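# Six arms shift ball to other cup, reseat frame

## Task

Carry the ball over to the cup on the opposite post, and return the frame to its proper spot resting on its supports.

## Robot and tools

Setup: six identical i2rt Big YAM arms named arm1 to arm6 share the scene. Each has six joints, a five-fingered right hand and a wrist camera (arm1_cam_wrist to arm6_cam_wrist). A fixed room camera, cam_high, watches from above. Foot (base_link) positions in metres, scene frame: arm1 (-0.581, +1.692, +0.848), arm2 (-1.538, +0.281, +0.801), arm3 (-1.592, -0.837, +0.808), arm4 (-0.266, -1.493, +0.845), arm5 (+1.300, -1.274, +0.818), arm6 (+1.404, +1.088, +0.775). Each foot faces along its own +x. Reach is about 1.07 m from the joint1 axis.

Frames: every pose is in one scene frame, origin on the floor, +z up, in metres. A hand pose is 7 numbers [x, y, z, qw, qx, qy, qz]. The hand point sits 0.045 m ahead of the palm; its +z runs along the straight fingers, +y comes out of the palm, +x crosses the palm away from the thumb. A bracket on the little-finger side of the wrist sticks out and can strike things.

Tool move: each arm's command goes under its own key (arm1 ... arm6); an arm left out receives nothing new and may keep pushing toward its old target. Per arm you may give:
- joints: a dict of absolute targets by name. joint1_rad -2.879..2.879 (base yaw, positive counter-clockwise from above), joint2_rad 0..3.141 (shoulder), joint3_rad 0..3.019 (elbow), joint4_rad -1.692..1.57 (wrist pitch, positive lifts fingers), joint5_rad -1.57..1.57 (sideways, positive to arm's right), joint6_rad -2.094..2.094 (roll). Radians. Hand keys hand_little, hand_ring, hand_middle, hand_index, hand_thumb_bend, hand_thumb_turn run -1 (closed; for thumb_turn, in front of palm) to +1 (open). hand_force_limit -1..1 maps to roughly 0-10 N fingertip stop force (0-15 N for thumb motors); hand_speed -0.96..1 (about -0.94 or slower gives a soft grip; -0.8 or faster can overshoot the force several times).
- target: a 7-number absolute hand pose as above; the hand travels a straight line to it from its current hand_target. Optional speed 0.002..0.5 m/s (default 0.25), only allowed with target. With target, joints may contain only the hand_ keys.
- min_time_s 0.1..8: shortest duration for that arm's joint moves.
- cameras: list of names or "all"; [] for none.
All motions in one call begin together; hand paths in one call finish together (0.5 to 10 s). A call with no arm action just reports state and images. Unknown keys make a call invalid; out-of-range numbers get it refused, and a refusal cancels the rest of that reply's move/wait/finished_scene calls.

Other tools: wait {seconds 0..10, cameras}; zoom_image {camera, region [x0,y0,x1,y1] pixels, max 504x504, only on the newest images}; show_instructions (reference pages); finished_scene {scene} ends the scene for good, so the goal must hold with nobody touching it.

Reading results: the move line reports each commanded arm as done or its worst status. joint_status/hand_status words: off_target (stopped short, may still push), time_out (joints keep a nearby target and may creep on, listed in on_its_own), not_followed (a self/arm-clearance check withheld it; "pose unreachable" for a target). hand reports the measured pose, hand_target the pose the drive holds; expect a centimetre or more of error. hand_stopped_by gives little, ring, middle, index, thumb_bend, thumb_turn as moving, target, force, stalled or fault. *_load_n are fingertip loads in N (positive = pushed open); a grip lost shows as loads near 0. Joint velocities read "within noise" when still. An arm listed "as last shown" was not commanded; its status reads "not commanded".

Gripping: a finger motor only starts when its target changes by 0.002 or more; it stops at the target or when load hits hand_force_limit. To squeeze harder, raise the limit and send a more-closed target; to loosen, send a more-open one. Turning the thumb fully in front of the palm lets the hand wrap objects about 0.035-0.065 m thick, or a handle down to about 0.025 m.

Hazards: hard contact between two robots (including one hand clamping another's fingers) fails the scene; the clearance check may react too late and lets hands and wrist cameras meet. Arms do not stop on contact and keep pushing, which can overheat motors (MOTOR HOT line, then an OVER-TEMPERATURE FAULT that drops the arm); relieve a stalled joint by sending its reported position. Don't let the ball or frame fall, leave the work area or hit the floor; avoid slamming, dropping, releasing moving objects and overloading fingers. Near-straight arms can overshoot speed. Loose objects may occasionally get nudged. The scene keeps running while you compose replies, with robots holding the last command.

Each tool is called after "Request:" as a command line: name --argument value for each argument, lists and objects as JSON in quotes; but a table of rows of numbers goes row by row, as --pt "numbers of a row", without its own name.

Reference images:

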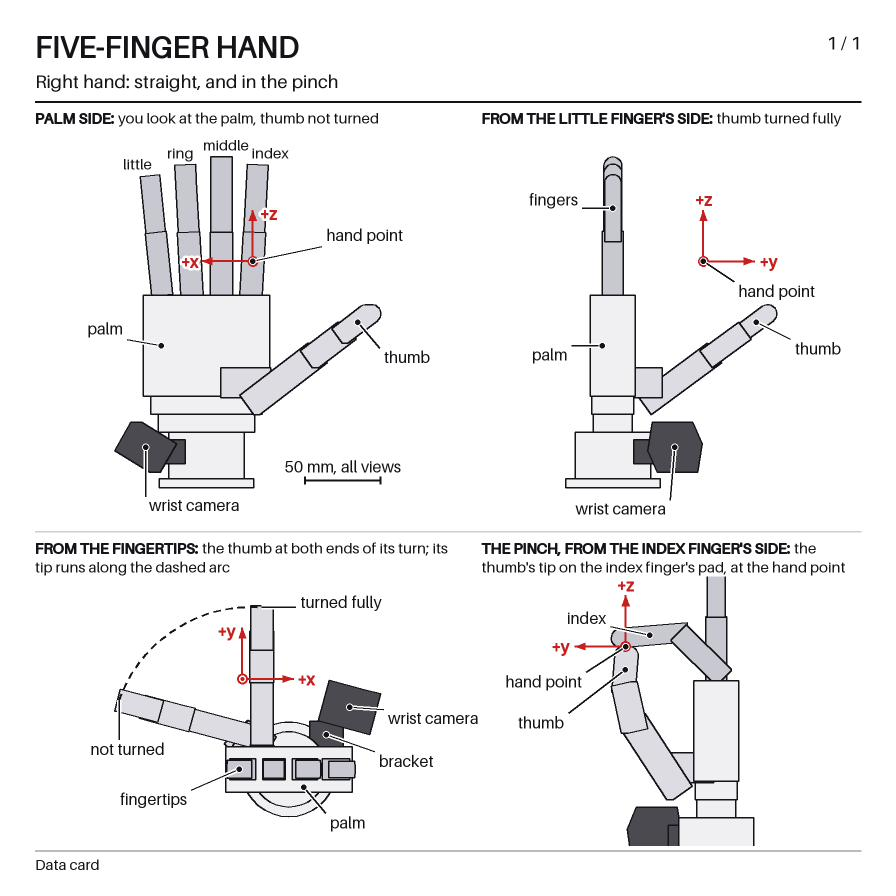

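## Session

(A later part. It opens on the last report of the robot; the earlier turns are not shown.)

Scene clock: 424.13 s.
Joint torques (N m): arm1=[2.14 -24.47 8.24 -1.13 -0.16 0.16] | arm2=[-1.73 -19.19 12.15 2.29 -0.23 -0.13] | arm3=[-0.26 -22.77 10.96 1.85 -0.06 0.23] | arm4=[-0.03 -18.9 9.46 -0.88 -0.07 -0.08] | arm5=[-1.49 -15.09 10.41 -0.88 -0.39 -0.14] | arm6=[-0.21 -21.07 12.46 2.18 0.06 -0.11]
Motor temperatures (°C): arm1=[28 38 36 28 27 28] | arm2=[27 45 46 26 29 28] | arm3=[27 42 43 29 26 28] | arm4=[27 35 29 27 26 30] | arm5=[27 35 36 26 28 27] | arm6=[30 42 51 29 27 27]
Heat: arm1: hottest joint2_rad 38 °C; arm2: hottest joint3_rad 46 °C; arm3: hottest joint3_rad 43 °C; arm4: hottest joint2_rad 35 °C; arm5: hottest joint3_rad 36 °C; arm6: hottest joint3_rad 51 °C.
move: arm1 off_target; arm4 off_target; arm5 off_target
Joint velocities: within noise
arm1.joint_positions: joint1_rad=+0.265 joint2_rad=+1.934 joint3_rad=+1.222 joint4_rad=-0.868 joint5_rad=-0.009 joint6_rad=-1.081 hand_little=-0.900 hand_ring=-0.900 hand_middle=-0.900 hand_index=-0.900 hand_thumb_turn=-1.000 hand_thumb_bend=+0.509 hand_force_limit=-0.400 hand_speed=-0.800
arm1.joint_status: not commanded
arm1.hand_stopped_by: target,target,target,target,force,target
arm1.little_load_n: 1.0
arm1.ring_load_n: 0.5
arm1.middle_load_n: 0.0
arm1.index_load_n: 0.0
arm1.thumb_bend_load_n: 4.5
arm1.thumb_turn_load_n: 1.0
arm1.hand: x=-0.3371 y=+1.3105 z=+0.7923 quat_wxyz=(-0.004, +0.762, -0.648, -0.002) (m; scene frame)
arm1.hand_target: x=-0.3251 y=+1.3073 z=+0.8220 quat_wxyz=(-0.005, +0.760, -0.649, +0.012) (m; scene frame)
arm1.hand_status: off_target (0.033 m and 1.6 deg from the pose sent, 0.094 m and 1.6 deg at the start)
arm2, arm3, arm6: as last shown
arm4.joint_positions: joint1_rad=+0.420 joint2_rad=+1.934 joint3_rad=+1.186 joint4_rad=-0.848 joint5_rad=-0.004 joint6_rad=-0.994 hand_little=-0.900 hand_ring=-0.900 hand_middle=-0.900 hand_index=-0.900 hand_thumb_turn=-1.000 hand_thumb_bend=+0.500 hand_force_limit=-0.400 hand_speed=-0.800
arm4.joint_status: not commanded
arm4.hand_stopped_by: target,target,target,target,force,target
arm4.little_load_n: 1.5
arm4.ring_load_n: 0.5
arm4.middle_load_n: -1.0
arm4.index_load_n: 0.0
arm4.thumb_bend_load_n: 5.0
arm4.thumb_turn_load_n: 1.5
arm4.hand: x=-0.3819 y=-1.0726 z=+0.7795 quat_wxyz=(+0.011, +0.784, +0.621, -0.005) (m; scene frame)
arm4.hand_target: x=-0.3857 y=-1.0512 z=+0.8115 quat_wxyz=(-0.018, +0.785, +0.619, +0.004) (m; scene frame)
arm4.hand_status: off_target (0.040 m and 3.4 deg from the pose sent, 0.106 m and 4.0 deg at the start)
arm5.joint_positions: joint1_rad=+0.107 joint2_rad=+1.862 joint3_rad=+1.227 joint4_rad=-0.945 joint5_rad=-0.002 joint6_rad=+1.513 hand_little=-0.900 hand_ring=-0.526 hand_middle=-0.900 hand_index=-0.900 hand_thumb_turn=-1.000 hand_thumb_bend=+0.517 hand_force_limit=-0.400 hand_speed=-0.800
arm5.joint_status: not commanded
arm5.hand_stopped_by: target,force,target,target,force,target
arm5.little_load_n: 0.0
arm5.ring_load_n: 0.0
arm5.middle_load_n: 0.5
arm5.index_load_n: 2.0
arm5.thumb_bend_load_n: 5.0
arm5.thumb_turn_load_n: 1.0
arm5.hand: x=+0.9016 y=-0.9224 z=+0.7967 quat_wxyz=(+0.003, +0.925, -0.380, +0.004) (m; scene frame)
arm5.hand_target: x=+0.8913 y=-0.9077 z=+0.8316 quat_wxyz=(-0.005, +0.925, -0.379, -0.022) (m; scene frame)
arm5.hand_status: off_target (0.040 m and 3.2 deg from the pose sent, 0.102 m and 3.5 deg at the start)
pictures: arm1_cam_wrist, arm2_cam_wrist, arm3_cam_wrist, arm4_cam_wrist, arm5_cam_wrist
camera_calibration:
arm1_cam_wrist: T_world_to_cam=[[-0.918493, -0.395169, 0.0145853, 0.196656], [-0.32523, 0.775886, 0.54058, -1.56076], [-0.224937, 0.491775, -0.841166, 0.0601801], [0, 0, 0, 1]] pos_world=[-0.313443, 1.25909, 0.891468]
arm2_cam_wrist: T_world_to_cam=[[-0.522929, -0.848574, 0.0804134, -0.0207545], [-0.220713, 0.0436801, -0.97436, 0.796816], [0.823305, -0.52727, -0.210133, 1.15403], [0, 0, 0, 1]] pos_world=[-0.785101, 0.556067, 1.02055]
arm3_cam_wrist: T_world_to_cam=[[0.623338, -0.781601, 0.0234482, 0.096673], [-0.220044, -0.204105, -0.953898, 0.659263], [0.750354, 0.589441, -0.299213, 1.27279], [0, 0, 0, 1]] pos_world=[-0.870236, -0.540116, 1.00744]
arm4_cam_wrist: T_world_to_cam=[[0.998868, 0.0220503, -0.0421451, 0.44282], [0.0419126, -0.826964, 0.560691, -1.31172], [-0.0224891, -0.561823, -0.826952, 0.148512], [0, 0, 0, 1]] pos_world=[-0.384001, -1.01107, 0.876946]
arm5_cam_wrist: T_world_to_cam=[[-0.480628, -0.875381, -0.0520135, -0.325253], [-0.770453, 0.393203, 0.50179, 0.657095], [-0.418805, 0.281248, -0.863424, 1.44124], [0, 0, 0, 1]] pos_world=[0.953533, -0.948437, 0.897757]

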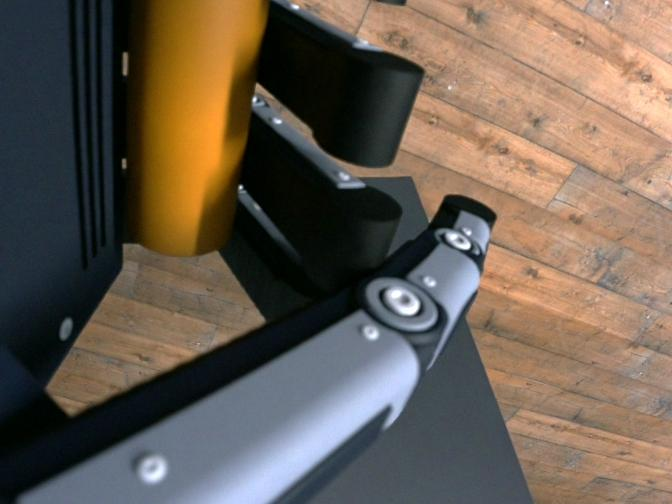

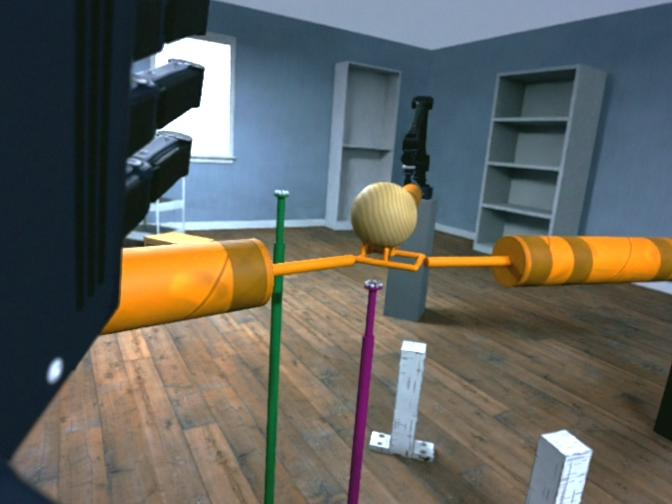

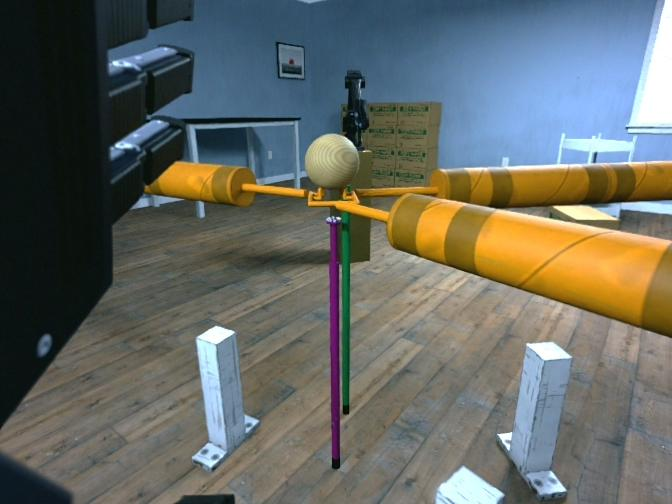

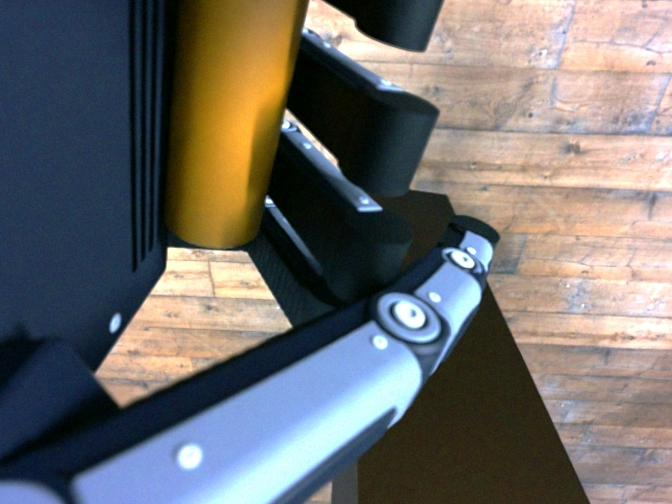

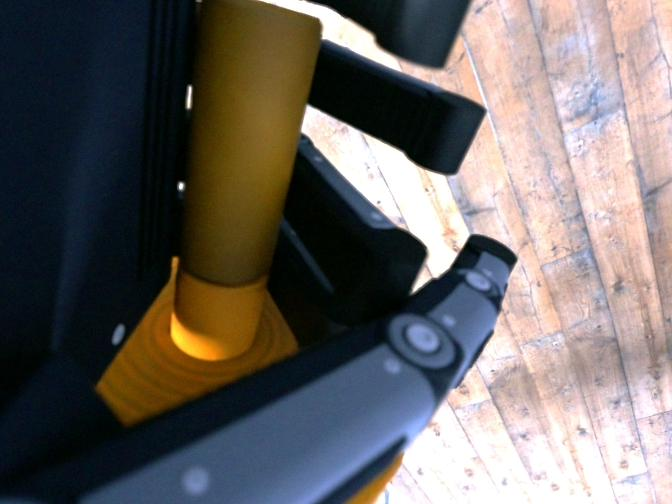

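Request:
move --arm1 '{"target": [-0.158, 1.402, 0.955, -0.005, 0.7604, -0.6494, 0.012], "speed": 0.07}' --arm4 '{"target": [-0.218, -0.953, 0.948, -0.018, 0.7853, 0.6191, 0.004], "speed": 0.07}' --arm5 '{"target": [1.0585, -0.809, 0.966, -0.005, 0.9255, -0.3786, -0.022], "speed": 0.07}' --cameras '["all"]'

Request:
zoom_image --camera "arm2_cam_wrist" --region '[200, 60, 400, 260]'

Request:
zoom_image --camera "arm3_cam_wrist" --region '[250, 60, 430, 240]'

Scene clock: 442.97 s.
Joint torques (N m): arm1=[2.2 -24.18 13.09 -0.42 0.03 0.18] | arm2=[-1.73 -19.25 12.26 2.22 -0.24 -0.13] | arm3=[0.26 -22.3 10.95 2.02 0 0.2] | arm4=[-0.32 -17.67 13.85 -0.47 0 -0.11] | arm5=[-1.61 -14.8 13.33 -0.69 -0.36 -0.15] | arm6=[-1.03 -21.89 12.46 1.98 0.07 -0.13]
Motor temperatures (°C): arm1=[28 38 37 28 27 28] | arm2=[27 45 46 26 29 28] | arm3=[27 42 43 29 26 28] | arm4=[27 34 30 27 26 30] | arm5=[27 35 38 26 28 27] | arm6=[30 42 51 29 27 27]
Heat: arm1: hottest joint2_rad 38 °C; arm2: hottest joint3_rad 46 °C; arm3: hottest joint3_rad 43 °C; arm4: hottest joint2_rad 34 °C; arm5: hottest joint3_rad 38 °C; arm6: hottest joint3_rad 51 °C.
move: arm1 off_target; arm4 off_target; arm5 off_target
Joint velocities: within noise
arm1.joint_positions: joint1_rad=+0.599 joint2_rad=+1.900 joint3_rad=+1.548 joint4_rad=-1.265 joint5_rad=-0.009 joint6_rad=-0.748 hand_little=-0.900 hand_ring=-0.900 hand_middle=-0.900 hand_index=-0.900 hand_thumb_turn=-1.000 hand_thumb_bend=+0.509 hand_force_limit=-0.400 hand_speed=-0.800
arm1.joint_status: not commanded
arm1.hand_stopped_by: target,target,target,target,force,target
arm1.little_load_n: 0.0
arm1.ring_load_n: 0.0
arm1.middle_load_n: 0.0
arm1.index_load_n: 1.0
arm1.thumb_bend_load_n: 4.5
arm1.thumb_turn_load_n: 1.0
arm1.hand: x=-0.1824 y=+1.4074 z=+0.9193 quat_wxyz=(-0.001, +0.762, -0.648, -0.022) (m; scene frame)
arm1.hand_target: x=-0.1599 y=+1.4032 z=+0.9550 quat_wxyz=(-0.006, +0.760, -0.649, +0.013) (m; scene frame)
arm1.hand_status: off_target (0.044 m and 4.0 deg from the pose sent, 0.259 m and 1.6 deg at the start)
arm2, arm3, arm6: as last shown
arm4.joint_positions: joint1_rad=+0.086 joint2_rad=+1.902 joint3_rad=+1.559 joint4_rad=-1.264 joint5_rad=-0.017 joint6_rad=-1.326 hand_little=-0.900 hand_ring=-0.900 hand_middle=-0.900 hand_index=-0.900 hand_thumb_turn=-1.000 hand_thumb_bend=+0.500 hand_force_limit=-0.400 hand_speed=-0.800
arm4.joint_status: not commanded
arm4.hand_stopped_by: target,target,target,target,force,target
arm4.little_load_n: 0.0
arm4.ring_load_n: 0.0
arm4.middle_load_n: -0.5
arm4.index_load_n: 0.0
arm4.thumb_bend_load_n: 5.5
arm4.thumb_turn_load_n: 1.5
arm4.hand: x=-0.2236 y=-0.9778 z=+0.9172 quat_wxyz=(+0.008, +0.785, +0.620, -0.016) (m; scene frame)
arm4.hand_target: x=-0.2179 y=-0.9550 z=+0.9483 quat_wxyz=(-0.018, +0.785, +0.619, +0.005) (m; scene frame)
arm4.hand_status: off_target (0.040 m and 3.8 deg from the pose sent, 0.264 m and 3.4 deg at the start)
arm5.joint_positions: joint1_rad=-0.276 joint2_rad=+1.729 joint3_rad=+1.397 joint4_rad=-1.289 joint5_rad=-0.019 joint6_rad=+1.130 hand_little=-0.900 hand_ring=-0.526 hand_middle=-0.900 hand_index=-0.900 hand_thumb_turn=-1.000 hand_thumb_bend=+0.517 hand_force_limit=-0.400 hand_speed=-0.800
arm5.joint_status: not commanded
arm5.hand_stopped_by: target,force,target,target,force,target
arm5.little_load_n: 0.0
arm5.ring_load_n: 0.0
arm5.middle_load_n: 1.0
arm5.index_load_n: 0.5
arm5.thumb_bend_load_n: 5.0
arm5.thumb_turn_load_n: 1.0
arm5.hand: x=+1.0634 y=-0.8294 z=+0.9205 quat_wxyz=(+0.025, +0.924, -0.381, +0.010) (m; scene frame)
arm5.hand_target: x=+1.0593 y=-0.8114 z=+0.9656 quat_wxyz=(-0.005, +0.925, -0.378, -0.022) (m; scene frame)
arm5.hand_status: off_target (0.050 m and 5.1 deg from the pose sent, 0.257 m and 3.2 deg at the start)
arm6.middle_load_n: -0.5
pictures: arm1_cam_wrist, arm2_cam_wrist, arm3_cam_wrist, arm4_cam_wrist, arm5_cam_wrist, arm6_cam_wrist, cam_high
camera_calibration:
arm1_cam_wrist: T_world_to_cam=[[-0.917564, -0.39565, 0.0392127, 0.353408], [-0.305429, 0.764581, 0.567564, -1.65957], [-0.254538, 0.508799, -0.822395, 0.107538], [0, 0, 0, 1]] pos_world=[-0.155233, 1.35398, 1.01649]
arm2_cam_wrist: T_world_to_cam=[[-0.522929, -0.848574, 0.0804134, -0.0207545], [-0.220713, 0.0436801, -0.97436, 0.796816], [0.823305, -0.52727, -0.210133, 1.15403], [0, 0, 0, 1]] pos_world=[-0.785101, 0.556067, 1.02055]
arm3_cam_wrist: T_world_to_cam=[[0.623338, -0.781601, 0.0234482, 0.096673], [-0.220044, -0.204105, -0.953898, 0.659263], [0.750354, 0.589441, -0.299213, 1.27279], [0, 0, 0, 1]] pos_world=[-0.870236, -0.540116, 1.00744]
arm4_cam_wrist: T_world_to_cam=[[0.99785, 0.0187873, -0.062794, 0.303919], [0.0512431, -0.820967, 0.568671, -1.31661], [-0.040868, -0.570666, -0.820164, 0.300195], [0, 0, 0, 1]] pos_world=[-0.22353, -0.915294, 1.01401]
arm5_cam_wrist: T_world_to_cam=[[-0.482036, -0.876093, -0.0101266, -0.197285], [-0.767375, 0.416583, 0.487437, 0.712235], [-0.422822, 0.242733, -0.873099, 1.57108], [0, 0, 0, 1]] pos_world=[1.11574, -0.850897, 1.02254]
arm6_cam_wrist: T_world_to_cam=[[-0.638846, 0.768824, 0.0280309, -0.0255206], [0.209411, 0.208836, -0.955267, 0.67086], [-0.740286, -0.604398, -0.294415, 1.23525], [0, 0, 0, 1]] pos_world=[0.757649, 0.626104, 1.00524]

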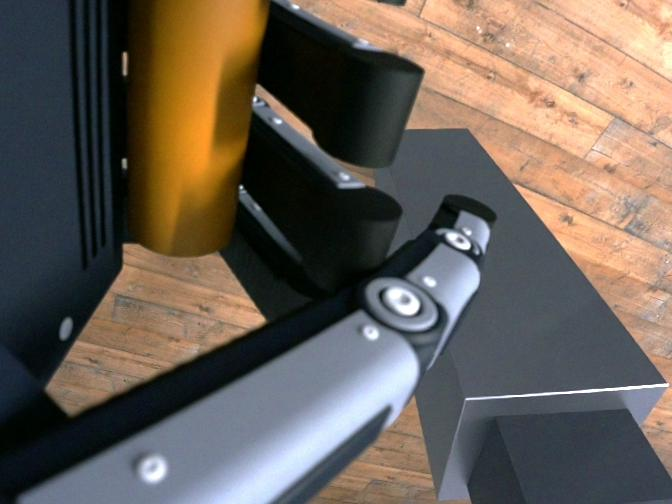

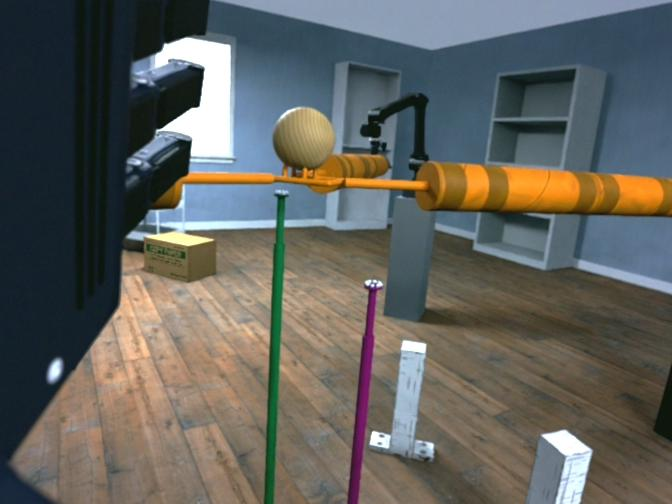

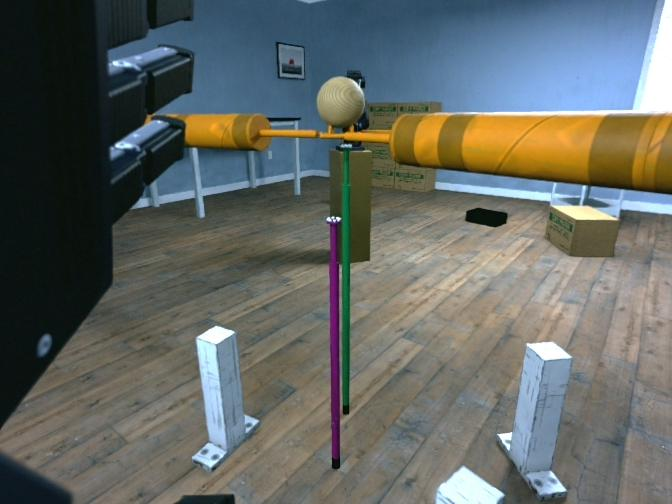

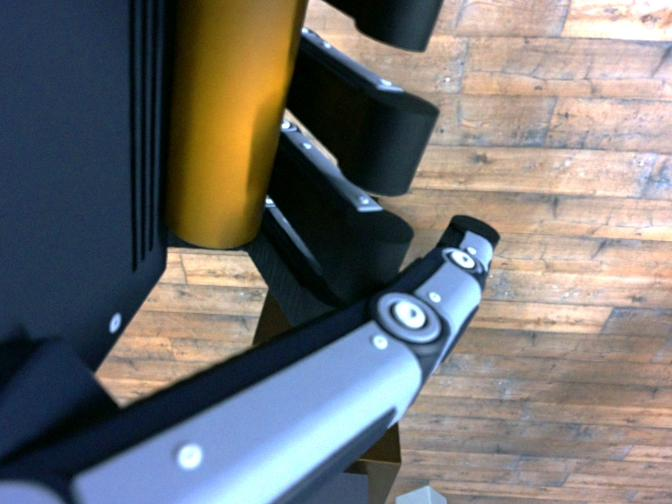

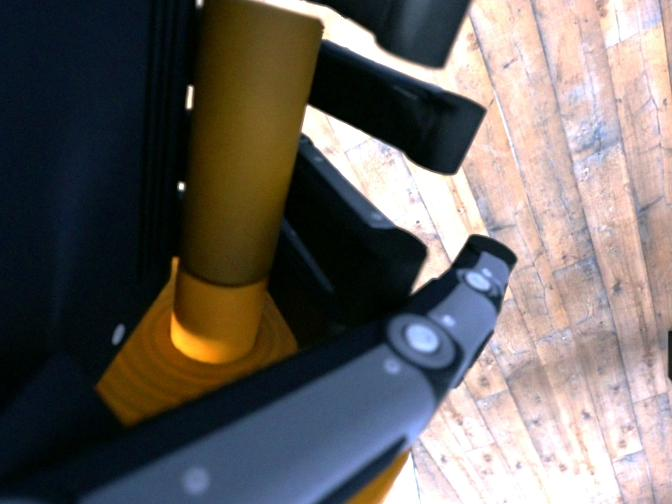

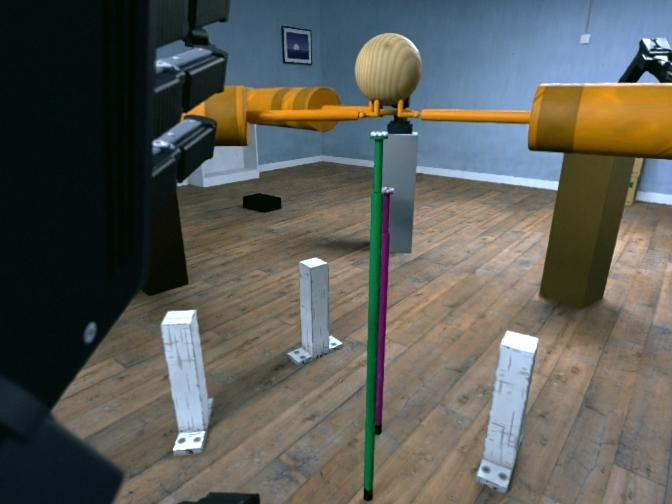

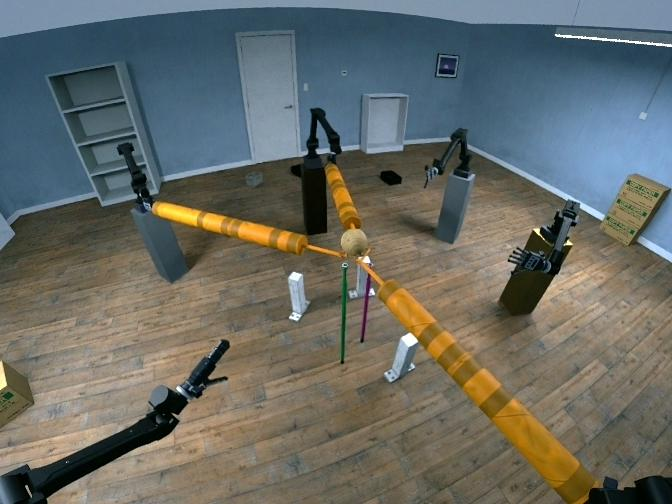

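Scaled by 2.520 from the camera's 672x504 image, which has a finer 960x720 frame.

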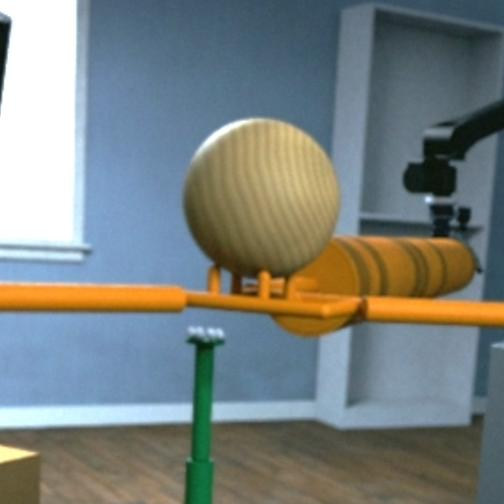

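Scaled by 2.800 from the camera's 672x504 image, which has a finer 960x720 frame.

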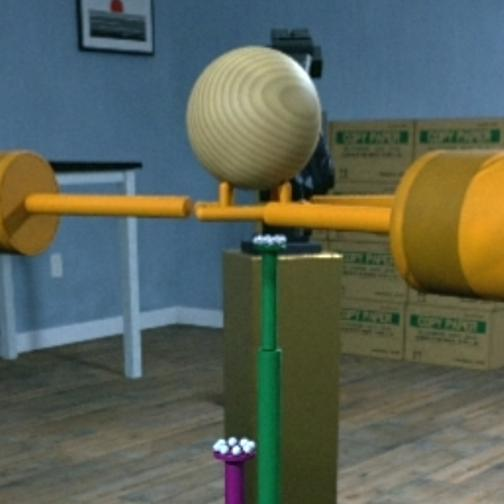

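Request:
move --arm1 '{"target": [-0.1125, 1.4197, 0.926, -0.005, 0.7604, -0.6494, 0.018], "speed": 0.05}' --arm4 '{"target": [-0.1725, -0.9353, 0.917, -0.018, 0.7853, 0.6191, 0.008], "speed": 0.05}' --arm5 '{"target": [1.104, -0.7913, 0.944, -0.015, 0.9255, -0.3786, -0.022], "speed": 0.05}' --cameras '["arm2_cam_wrist", "arm3_cam_wrist", "arm6_cam_wrist"]'

Request:
zoom_image --camera "arm2_cam_wrist" --region '[200, 80, 360, 240]'

Request:
zoom_image --camera "arm3_cam_wrist" --region '[260, 60, 420, 220]'

Request:
zoom_image --camera "arm6_cam_wrist" --region '[290, 20, 450, 180]'

Scene clock: 477.37 s.
Joint torques (N m): arm1=[2.73 -25.64 13.16 0.43 0 0.22] | arm2=[-1.9 -19.25 12.19 2.24 -0.24 -0.11] | arm3=[-0.97 -22.42 10.96 2.07 -0.04 0.29] | arm4=[0.03 -18.49 13.19 0.17 0.14 -0.08] | arm5=[-1.85 -13.51 10.51 0.5 -0.3 -0.12] | arm6=[-0.03 -21.13 12.68 2.14 0.08 -0.1]
Motor temperatures (°C): arm1=[28 38 42 28 27 28] | arm2=[27 45 47 26 29 28] | arm3=[27 42 43 29 26 28] | arm4=[27 33 34 27 26 30] | arm5=[27 36 42 26 28 27] | arm6=[30 42 52 29 27 27]
Heat: arm1: hottest joint3_rad 42 °C; arm2: hottest joint3_rad 47 °C; arm3: hottest joint3_rad 43 °C; arm4: hottest joint3_rad 34 °C; arm5: hottest joint3_rad 42 °C; arm6: hottest joint3_rad 52 °C.
move: arm1 off_target; arm4 off_target; arm5 off_target
Joint velocities: within noise
arm1.joint_positions: joint1_rad=+0.657 joint2_rad=+1.990 joint3_rad=+1.603 joint4_rad=-1.251 joint5_rad=-0.005 joint6_rad=-0.684 hand_little=-0.900 hand_ring=-0.900 hand_middle=-0.900 hand_index=-0.900 hand_thumb_turn=-1.000 hand_thumb_bend=+0.509 hand_force_limit=-0.400 hand_speed=-0.800
arm1.joint_status: not commanded
arm1.hand_stopped_by: target,target,target,target,force,target
arm1.little_load_n: 0.0
arm1.ring_load_n: 0.0
arm1.middle_load_n: 0.0
arm1.index_load_n: 2.0
arm1.thumb_bend_load_n: 4.5
arm1.thumb_turn_load_n: 1.5
arm1.hand: x=-0.1488 y=+1.4244 z=+0.8908 quat_wxyz=(+0.005, +0.760, -0.650, -0.031) (m; scene frame)
arm1.hand_target: x=-0.1151 y=+1.4214 z=+0.9270 quat_wxyz=(-0.006, +0.760, -0.649, +0.018) (m; scene frame)
arm1.hand_status: off_target (0.051 m and 5.8 deg from the pose sent, 0.071 m and 4.7 deg at the start)
arm2, arm3, arm6: as last shown
arm2.thumb_turn_load_n: -0.5
arm3.little_load_n: -0.5
arm3.index_load_n: -0.5
arm4.joint_positions: joint1_rad=+0.012 joint2_rad=+1.972 joint3_rad=+1.587 joint4_rad=-1.227 joint5_rad=-0.017 joint6_rad=-1.402 hand_little=-0.900 hand_ring=-0.900 hand_middle=-0.900 hand_index=-0.900 hand_thumb_turn=-1.000 hand_thumb_bend=+0.500 hand_force_limit=-0.400 hand_speed=-0.800
arm4.joint_status: not commanded
arm4.hand_stopped_by: target,target,target,target,force,target
arm4.little_load_n: 0.0
arm4.ring_load_n: 0.0
arm4.middle_load_n: -0.5
arm4.index_load_n: 0.0
arm4.thumb_bend_load_n: 5.5
arm4.thumb_turn_load_n: 1.5
arm4.hand: x=-0.1815 y=-0.9627 z=+0.8884 quat_wxyz=(+0.009, +0.784, +0.620, -0.019) (m; scene frame)
arm4.hand_target: x=-0.1727 y=-0.9374 z=+0.9177 quat_wxyz=(-0.018, +0.785, +0.619, +0.008) (m; scene frame)
arm4.hand_status: off_target (0.041 m and 4.4 deg from the pose sent, 0.067 m and 4.1 deg at the start)
arm5.joint_positions: joint1_rad=-0.364 joint2_rad=+1.728 joint3_rad=+1.397 joint4_rad=-1.259 joint5_rad=-0.012 joint6_rad=+1.036 hand_little=-0.900 hand_ring=-0.526 hand_middle=-0.900 hand_index=-0.900 hand_thumb_turn=-1.000 hand_thumb_bend=+0.517 hand_force_limit=-0.400 hand_speed=-0.800
arm5.joint_status: not commanded
arm5.hand_stopped_by: target,force,target,target,force,target
arm5.little_load_n: 0.5
arm5.ring_load_n: 0.0
arm5.middle_load_n: 0.0
arm5.index_load_n: 2.5
arm5.thumb_bend_load_n: 5.0
arm5.thumb_turn_load_n: 1.0
arm5.hand: x=+1.1042 y=-0.8082 z=+0.9203 quat_wxyz=(+0.011, +0.926, -0.378, +0.002) (m; scene frame)
arm5.hand_target: x=+1.1043 y=-0.7923 z=+0.9442 quat_wxyz=(-0.015, +0.925, -0.378, -0.022) (m; scene frame)
arm5.hand_status: off_target (0.029 m and 4.0 deg from the pose sent, 0.060 m and 5.9 deg at the start)
arm6.middle_load_n: 0.0
arm6.thumb_turn_load_n: -0.5
pictures: arm2_cam_wrist, arm3_cam_wrist, arm6_cam_wrist
camera_calibration:
arm2_cam_wrist: T_world_to_cam=[[-0.522929, -0.848574, 0.0804134, -0.0207545], [-0.220713, 0.0436801, -0.97436, 0.796816], [0.823305, -0.52727, -0.210133, 1.15403], [0, 0, 0, 1]] pos_world=[-0.785101, 0.556067, 1.02055]
arm3_cam_wrist: T_world_to_cam=[[0.623338, -0.781601, 0.0234482, 0.096673], [-0.220044, -0.204105, -0.953898, 0.659263], [0.750354, 0.589441, -0.299213, 1.27279], [0, 0, 0, 1]] pos_world=[-0.870236, -0.540116, 1.00744]
arm6_cam_wrist: T_world_to_cam=[[-0.638846, 0.768824, 0.0280309, -0.0255206], [0.209411, 0.208836, -0.955267, 0.67086], [-0.740286, -0.604398, -0.294415, 1.23525], [0, 0, 0, 1]] pos_world=[0.757649, 0.626104, 1.00524]

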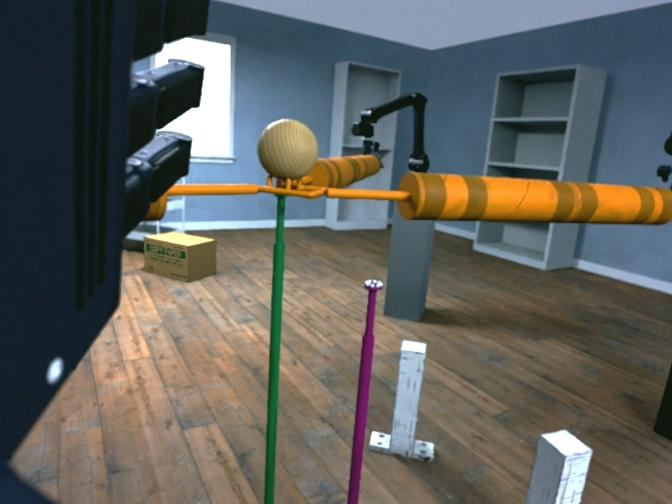

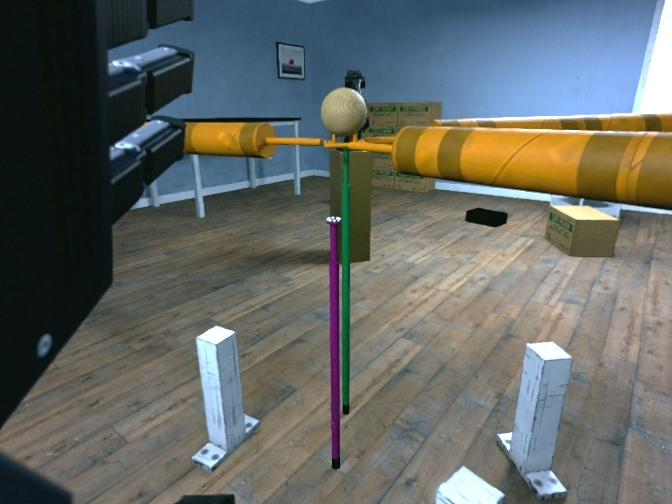

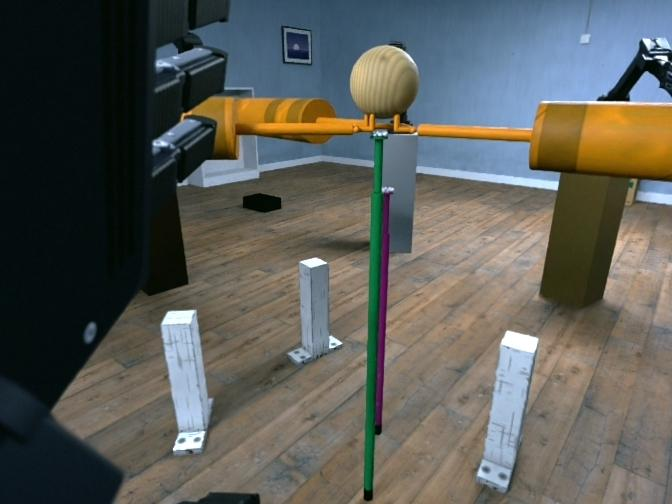

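Scaled by 3.150 from the camera's 672x504 image, which has a finer 960x720 frame.

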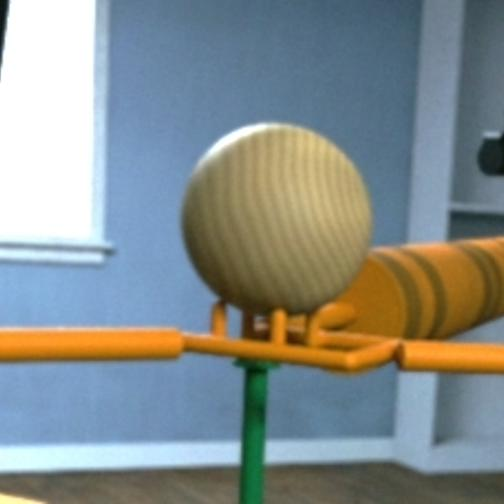

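Scaled by 3.150 from the camera's 672x504 image, which has a finer 960x720 frame.

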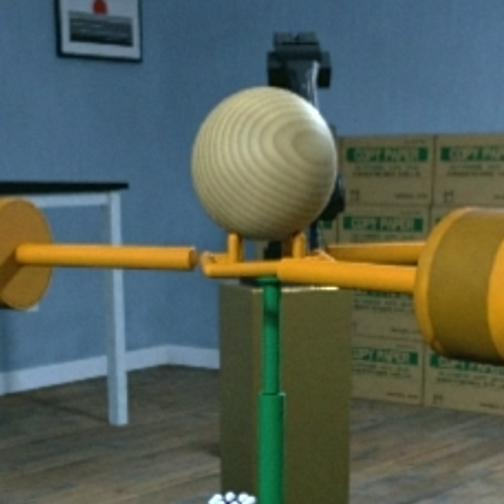

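Scaled by 3.150 from the camera's 672x504 image, which has a finer 960x720 frame.

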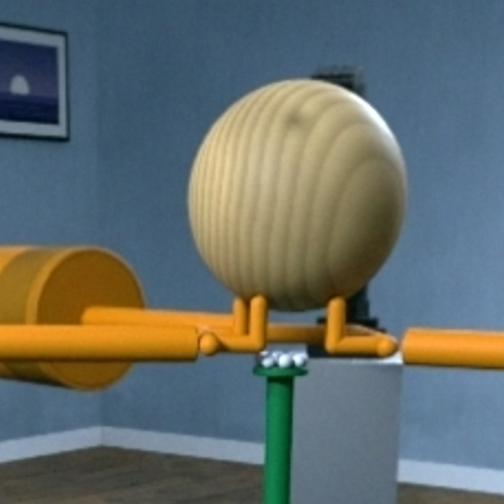

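Request:
move --arm1 '{"target": [-0.0965, 1.4225, 0.890, -0.005, 0.7604, -0.6494, 0.02], "speed": 0.04}' --arm4 '{"target": [-0.1585, -0.932, 0.875, -0.015, 0.7853, 0.6191, 0.008], "speed": 0.04}' --arm5 '{"target": [1.118, -0.788, 0.893, -0.01, 0.9255, -0.3786, -0.015], "speed": 0.04}' --cameras '["arm2_cam_wrist", "arm3_cam_wrist", "arm6_cam_wrist"]'

Request:
zoom_image --camera "arm2_cam_wrist" --region '[200, 100, 360, 260]'

Request:
zoom_image --camera "arm3_cam_wrist" --region '[260, 80, 420, 240]'

Request:
zoom_image --camera "arm6_cam_wrist" --region '[290, 40, 450, 200]'

Scene clock: 500.13 s.
Joint torques (N m): arm1=[2.37 -24.64 12.63 0.83 0.11 0.13] | arm2=[-1.73 -19.02 12.23 2.18 -0.24 -0.12] | arm3=[0.15 -22.71 10.89 1.92 0.06 0.23] | arm4=[-0.32 -18.49 10.67 0.76 0.29 -0.13] | arm5=[-1.9 -12.22 9.46 0.57 -0.16 -0.12] | arm6=[-0.21 -22.18 12.38 2.28 0.06 -0.08]
Motor temperatures (°C): arm1=[28 39 43 27 27 28] | arm2=[27 45 47 26 29 28] | arm3=[27 42 43 29 26 28] | arm4=[27 34 36 27 27 30] | arm5=[27 35 42 26 28 27] | arm6=[29 42 52 29 27 27]
Heat: arm1: hottest joint3_rad 43 °C; arm2: hottest joint3_rad 47 °C; arm3: hottest joint3_rad 43 °C; arm4: hottest joint3_rad 36 °C; arm5: hottest joint3_rad 42 °C; arm6: hottest joint3_rad 52 °C.
move: arm1 off_target; arm4 off_target; arm5 off_target
Joint velocities: within noise
arm1.joint_positions: joint1_rad=+0.683 joint2_rad=+2.036 joint3_rad=+1.608 joint4_rad=-1.195 joint5_rad=-0.007 joint6_rad=-0.658 hand_little=-0.900 hand_ring=-0.900 hand_middle=-0.900 hand_index=-0.900 hand_thumb_turn=-1.000 hand_thumb_bend=+0.509 hand_force_limit=-0.400 hand_speed=-0.800
arm1.joint_status: not commanded
arm1.hand_stopped_by: target,target,target,target,force,target
arm1.little_load_n: 0.0
arm1.ring_load_n: 0.0
arm1.middle_load_n: 0.0
arm1.index_load_n: 1.0
arm1.thumb_bend_load_n: 4.5
arm1.thumb_turn_load_n: 1.0
arm1.hand: x=-0.1307 y=+1.4317 z=+0.8650 quat_wxyz=(+0.003, +0.760, -0.650, -0.024) (m; scene frame)
arm1.hand_target: x=-0.0984 y=+1.4237 z=+0.8914 quat_wxyz=(-0.006, +0.760, -0.649, +0.020) (m; scene frame)
arm1.hand_status: off_target (0.043 m and 5.2 deg from the pose sent, 0.052 m and 6.0 deg at the start)
arm2, arm3, arm6: as last shown
arm2.thumb_turn_load_n: 0.0
arm3.little_load_n: 0.0
arm3.ring_load_n: 0.5
arm3.index_load_n: 0.0
arm4.joint_positions: joint1_rad=-0.006 joint2_rad=+2.021 joint3_rad=+1.587 joint4_rad=-1.160 joint5_rad=-0.017 joint6_rad=-1.420 hand_little=-0.900 hand_ring=-0.900 hand_middle=-0.900 hand_index=-0.900 hand_thumb_turn=-1.000 hand_thumb_bend=+0.500 hand_force_limit=-0.400 hand_speed=-0.800
arm4.joint_status: not commanded
arm4.hand_stopped_by: target,target,target,target,force,target
arm4.little_load_n: 0.0
arm4.ring_load_n: 0.0
arm4.middle_load_n: -0.5
arm4.index_load_n: 0.0
arm4.thumb_bend_load_n: 5.5
arm4.thumb_turn_load_n: 1.5
arm4.hand: x=-0.1696 y=-0.9504 z=+0.8599 quat_wxyz=(+0.002, +0.784, +0.620, -0.012) (m; scene frame)
arm4.hand_target: x=-0.1586 y=-0.9329 z=+0.8755 quat_wxyz=(-0.015, +0.785, +0.619, +0.008) (m; scene frame)
arm4.hand_status: off_target (0.026 m and 3.0 deg from the pose sent, 0.041 m and 4.1 deg at the start)
arm5.joint_positions: joint1_rad=-0.389 joint2_rad=+1.765 joint3_rad=+1.340 joint4_rad=-1.156 joint5_rad=-0.010 joint6_rad=+1.010 hand_little=-0.900 hand_ring=-0.526 hand_middle=-0.900 hand_index=-0.900 hand_thumb_turn=-1.000 hand_thumb_bend=+0.517 hand_force_limit=-0.400 hand_speed=-0.800
arm5.joint_status: not commanded
arm5.hand_stopped_by: target,force,target,target,force,target
arm5.little_load_n: 0.0
arm5.ring_load_n: 0.0
arm5.middle_load_n: 1.0
arm5.index_load_n: 0.0
arm5.thumb_bend_load_n: 5.0
arm5.thumb_turn_load_n: 1.0
arm5.hand: x=+1.1163 y=-0.8024 z=+0.8821 quat_wxyz=(+0.007, +0.926, -0.378, -0.001) (m; scene frame)
arm5.hand_target: x=+1.1181 y=-0.7885 z=+0.8931 quat_wxyz=(-0.010, +0.925, -0.379, -0.015) (m; scene frame)
arm5.hand_status: off_target (0.018 m and 2.6 deg from the pose sent, 0.037 m and 3.1 deg at the start)
arm6.thumb_turn_load_n: 0.0
pictures: arm2_cam_wrist, arm3_cam_wrist, arm6_cam_wrist
camera_calibration:
arm2_cam_wrist: T_world_to_cam=[[-0.522929, -0.848574, 0.0804134, -0.0207545], [-0.220713, 0.0436801, -0.97436, 0.796816], [0.823305, -0.52727, -0.210133, 1.15403], [0, 0, 0, 1]] pos_world=[-0.785101, 0.556067, 1.02055]
arm3_cam_wrist: T_world_to_cam=[[0.623338, -0.781601, 0.0234482, 0.096673], [-0.220044, -0.204105, -0.953898, 0.659263], [0.750354, 0.589441, -0.299213, 1.27279], [0, 0, 0, 1]] pos_world=[-0.870236, -0.540116, 1.00744]
arm6_cam_wrist: T_world_to_cam=[[-0.638846, 0.768824, 0.0280309, -0.0255206], [0.209411, 0.208836, -0.955267, 0.67086], [-0.740286, -0.604398, -0.294415, 1.23525], [0, 0, 0, 1]] pos_world=[0.757649, 0.626104, 1.00524]

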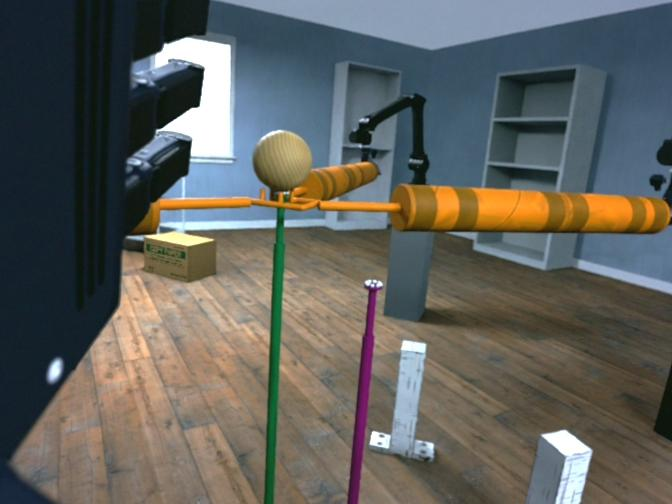

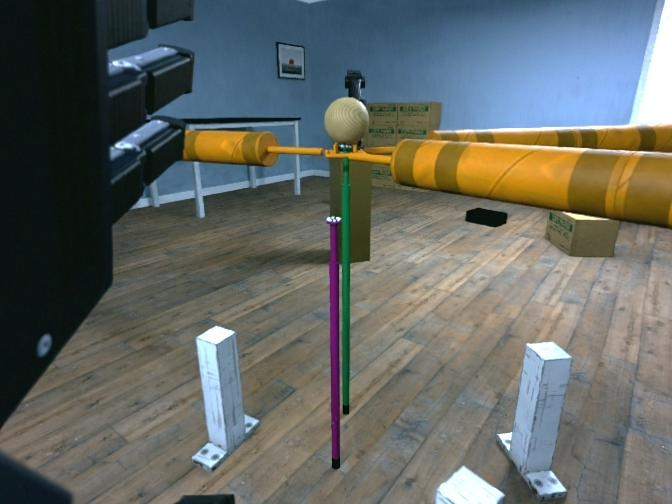

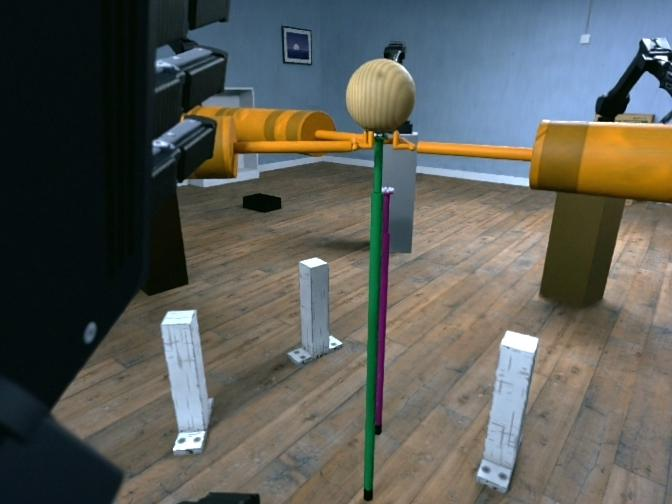

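Scaled by 3.150 from the camera's 672x504 image, which has a finer 960x720 frame.

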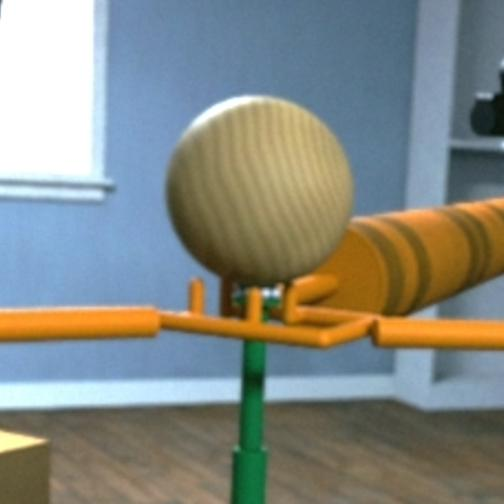

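Scaled by 3.150 from the camera's 672x504 image, which has a finer 960x720 frame.

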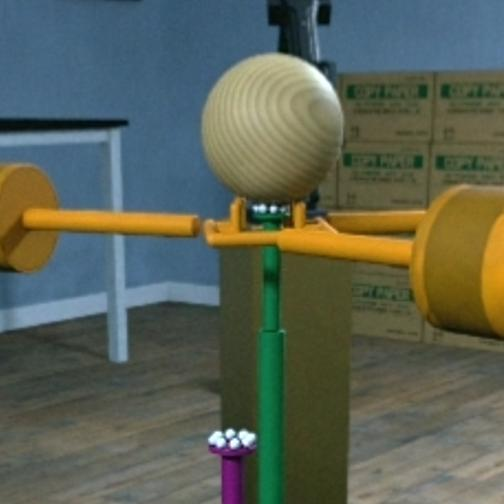

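Scaled by 3.150 from the camera's 672x504 image, which has a finer 960x720 frame.

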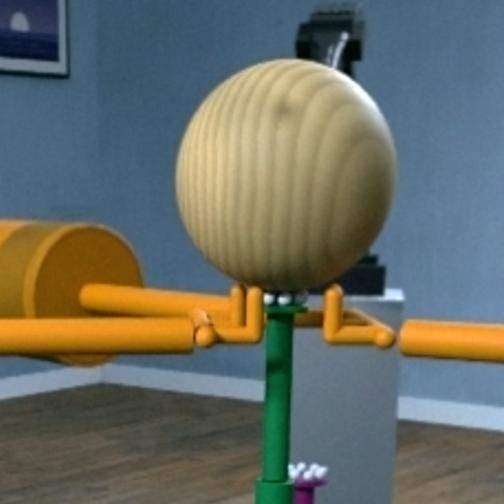

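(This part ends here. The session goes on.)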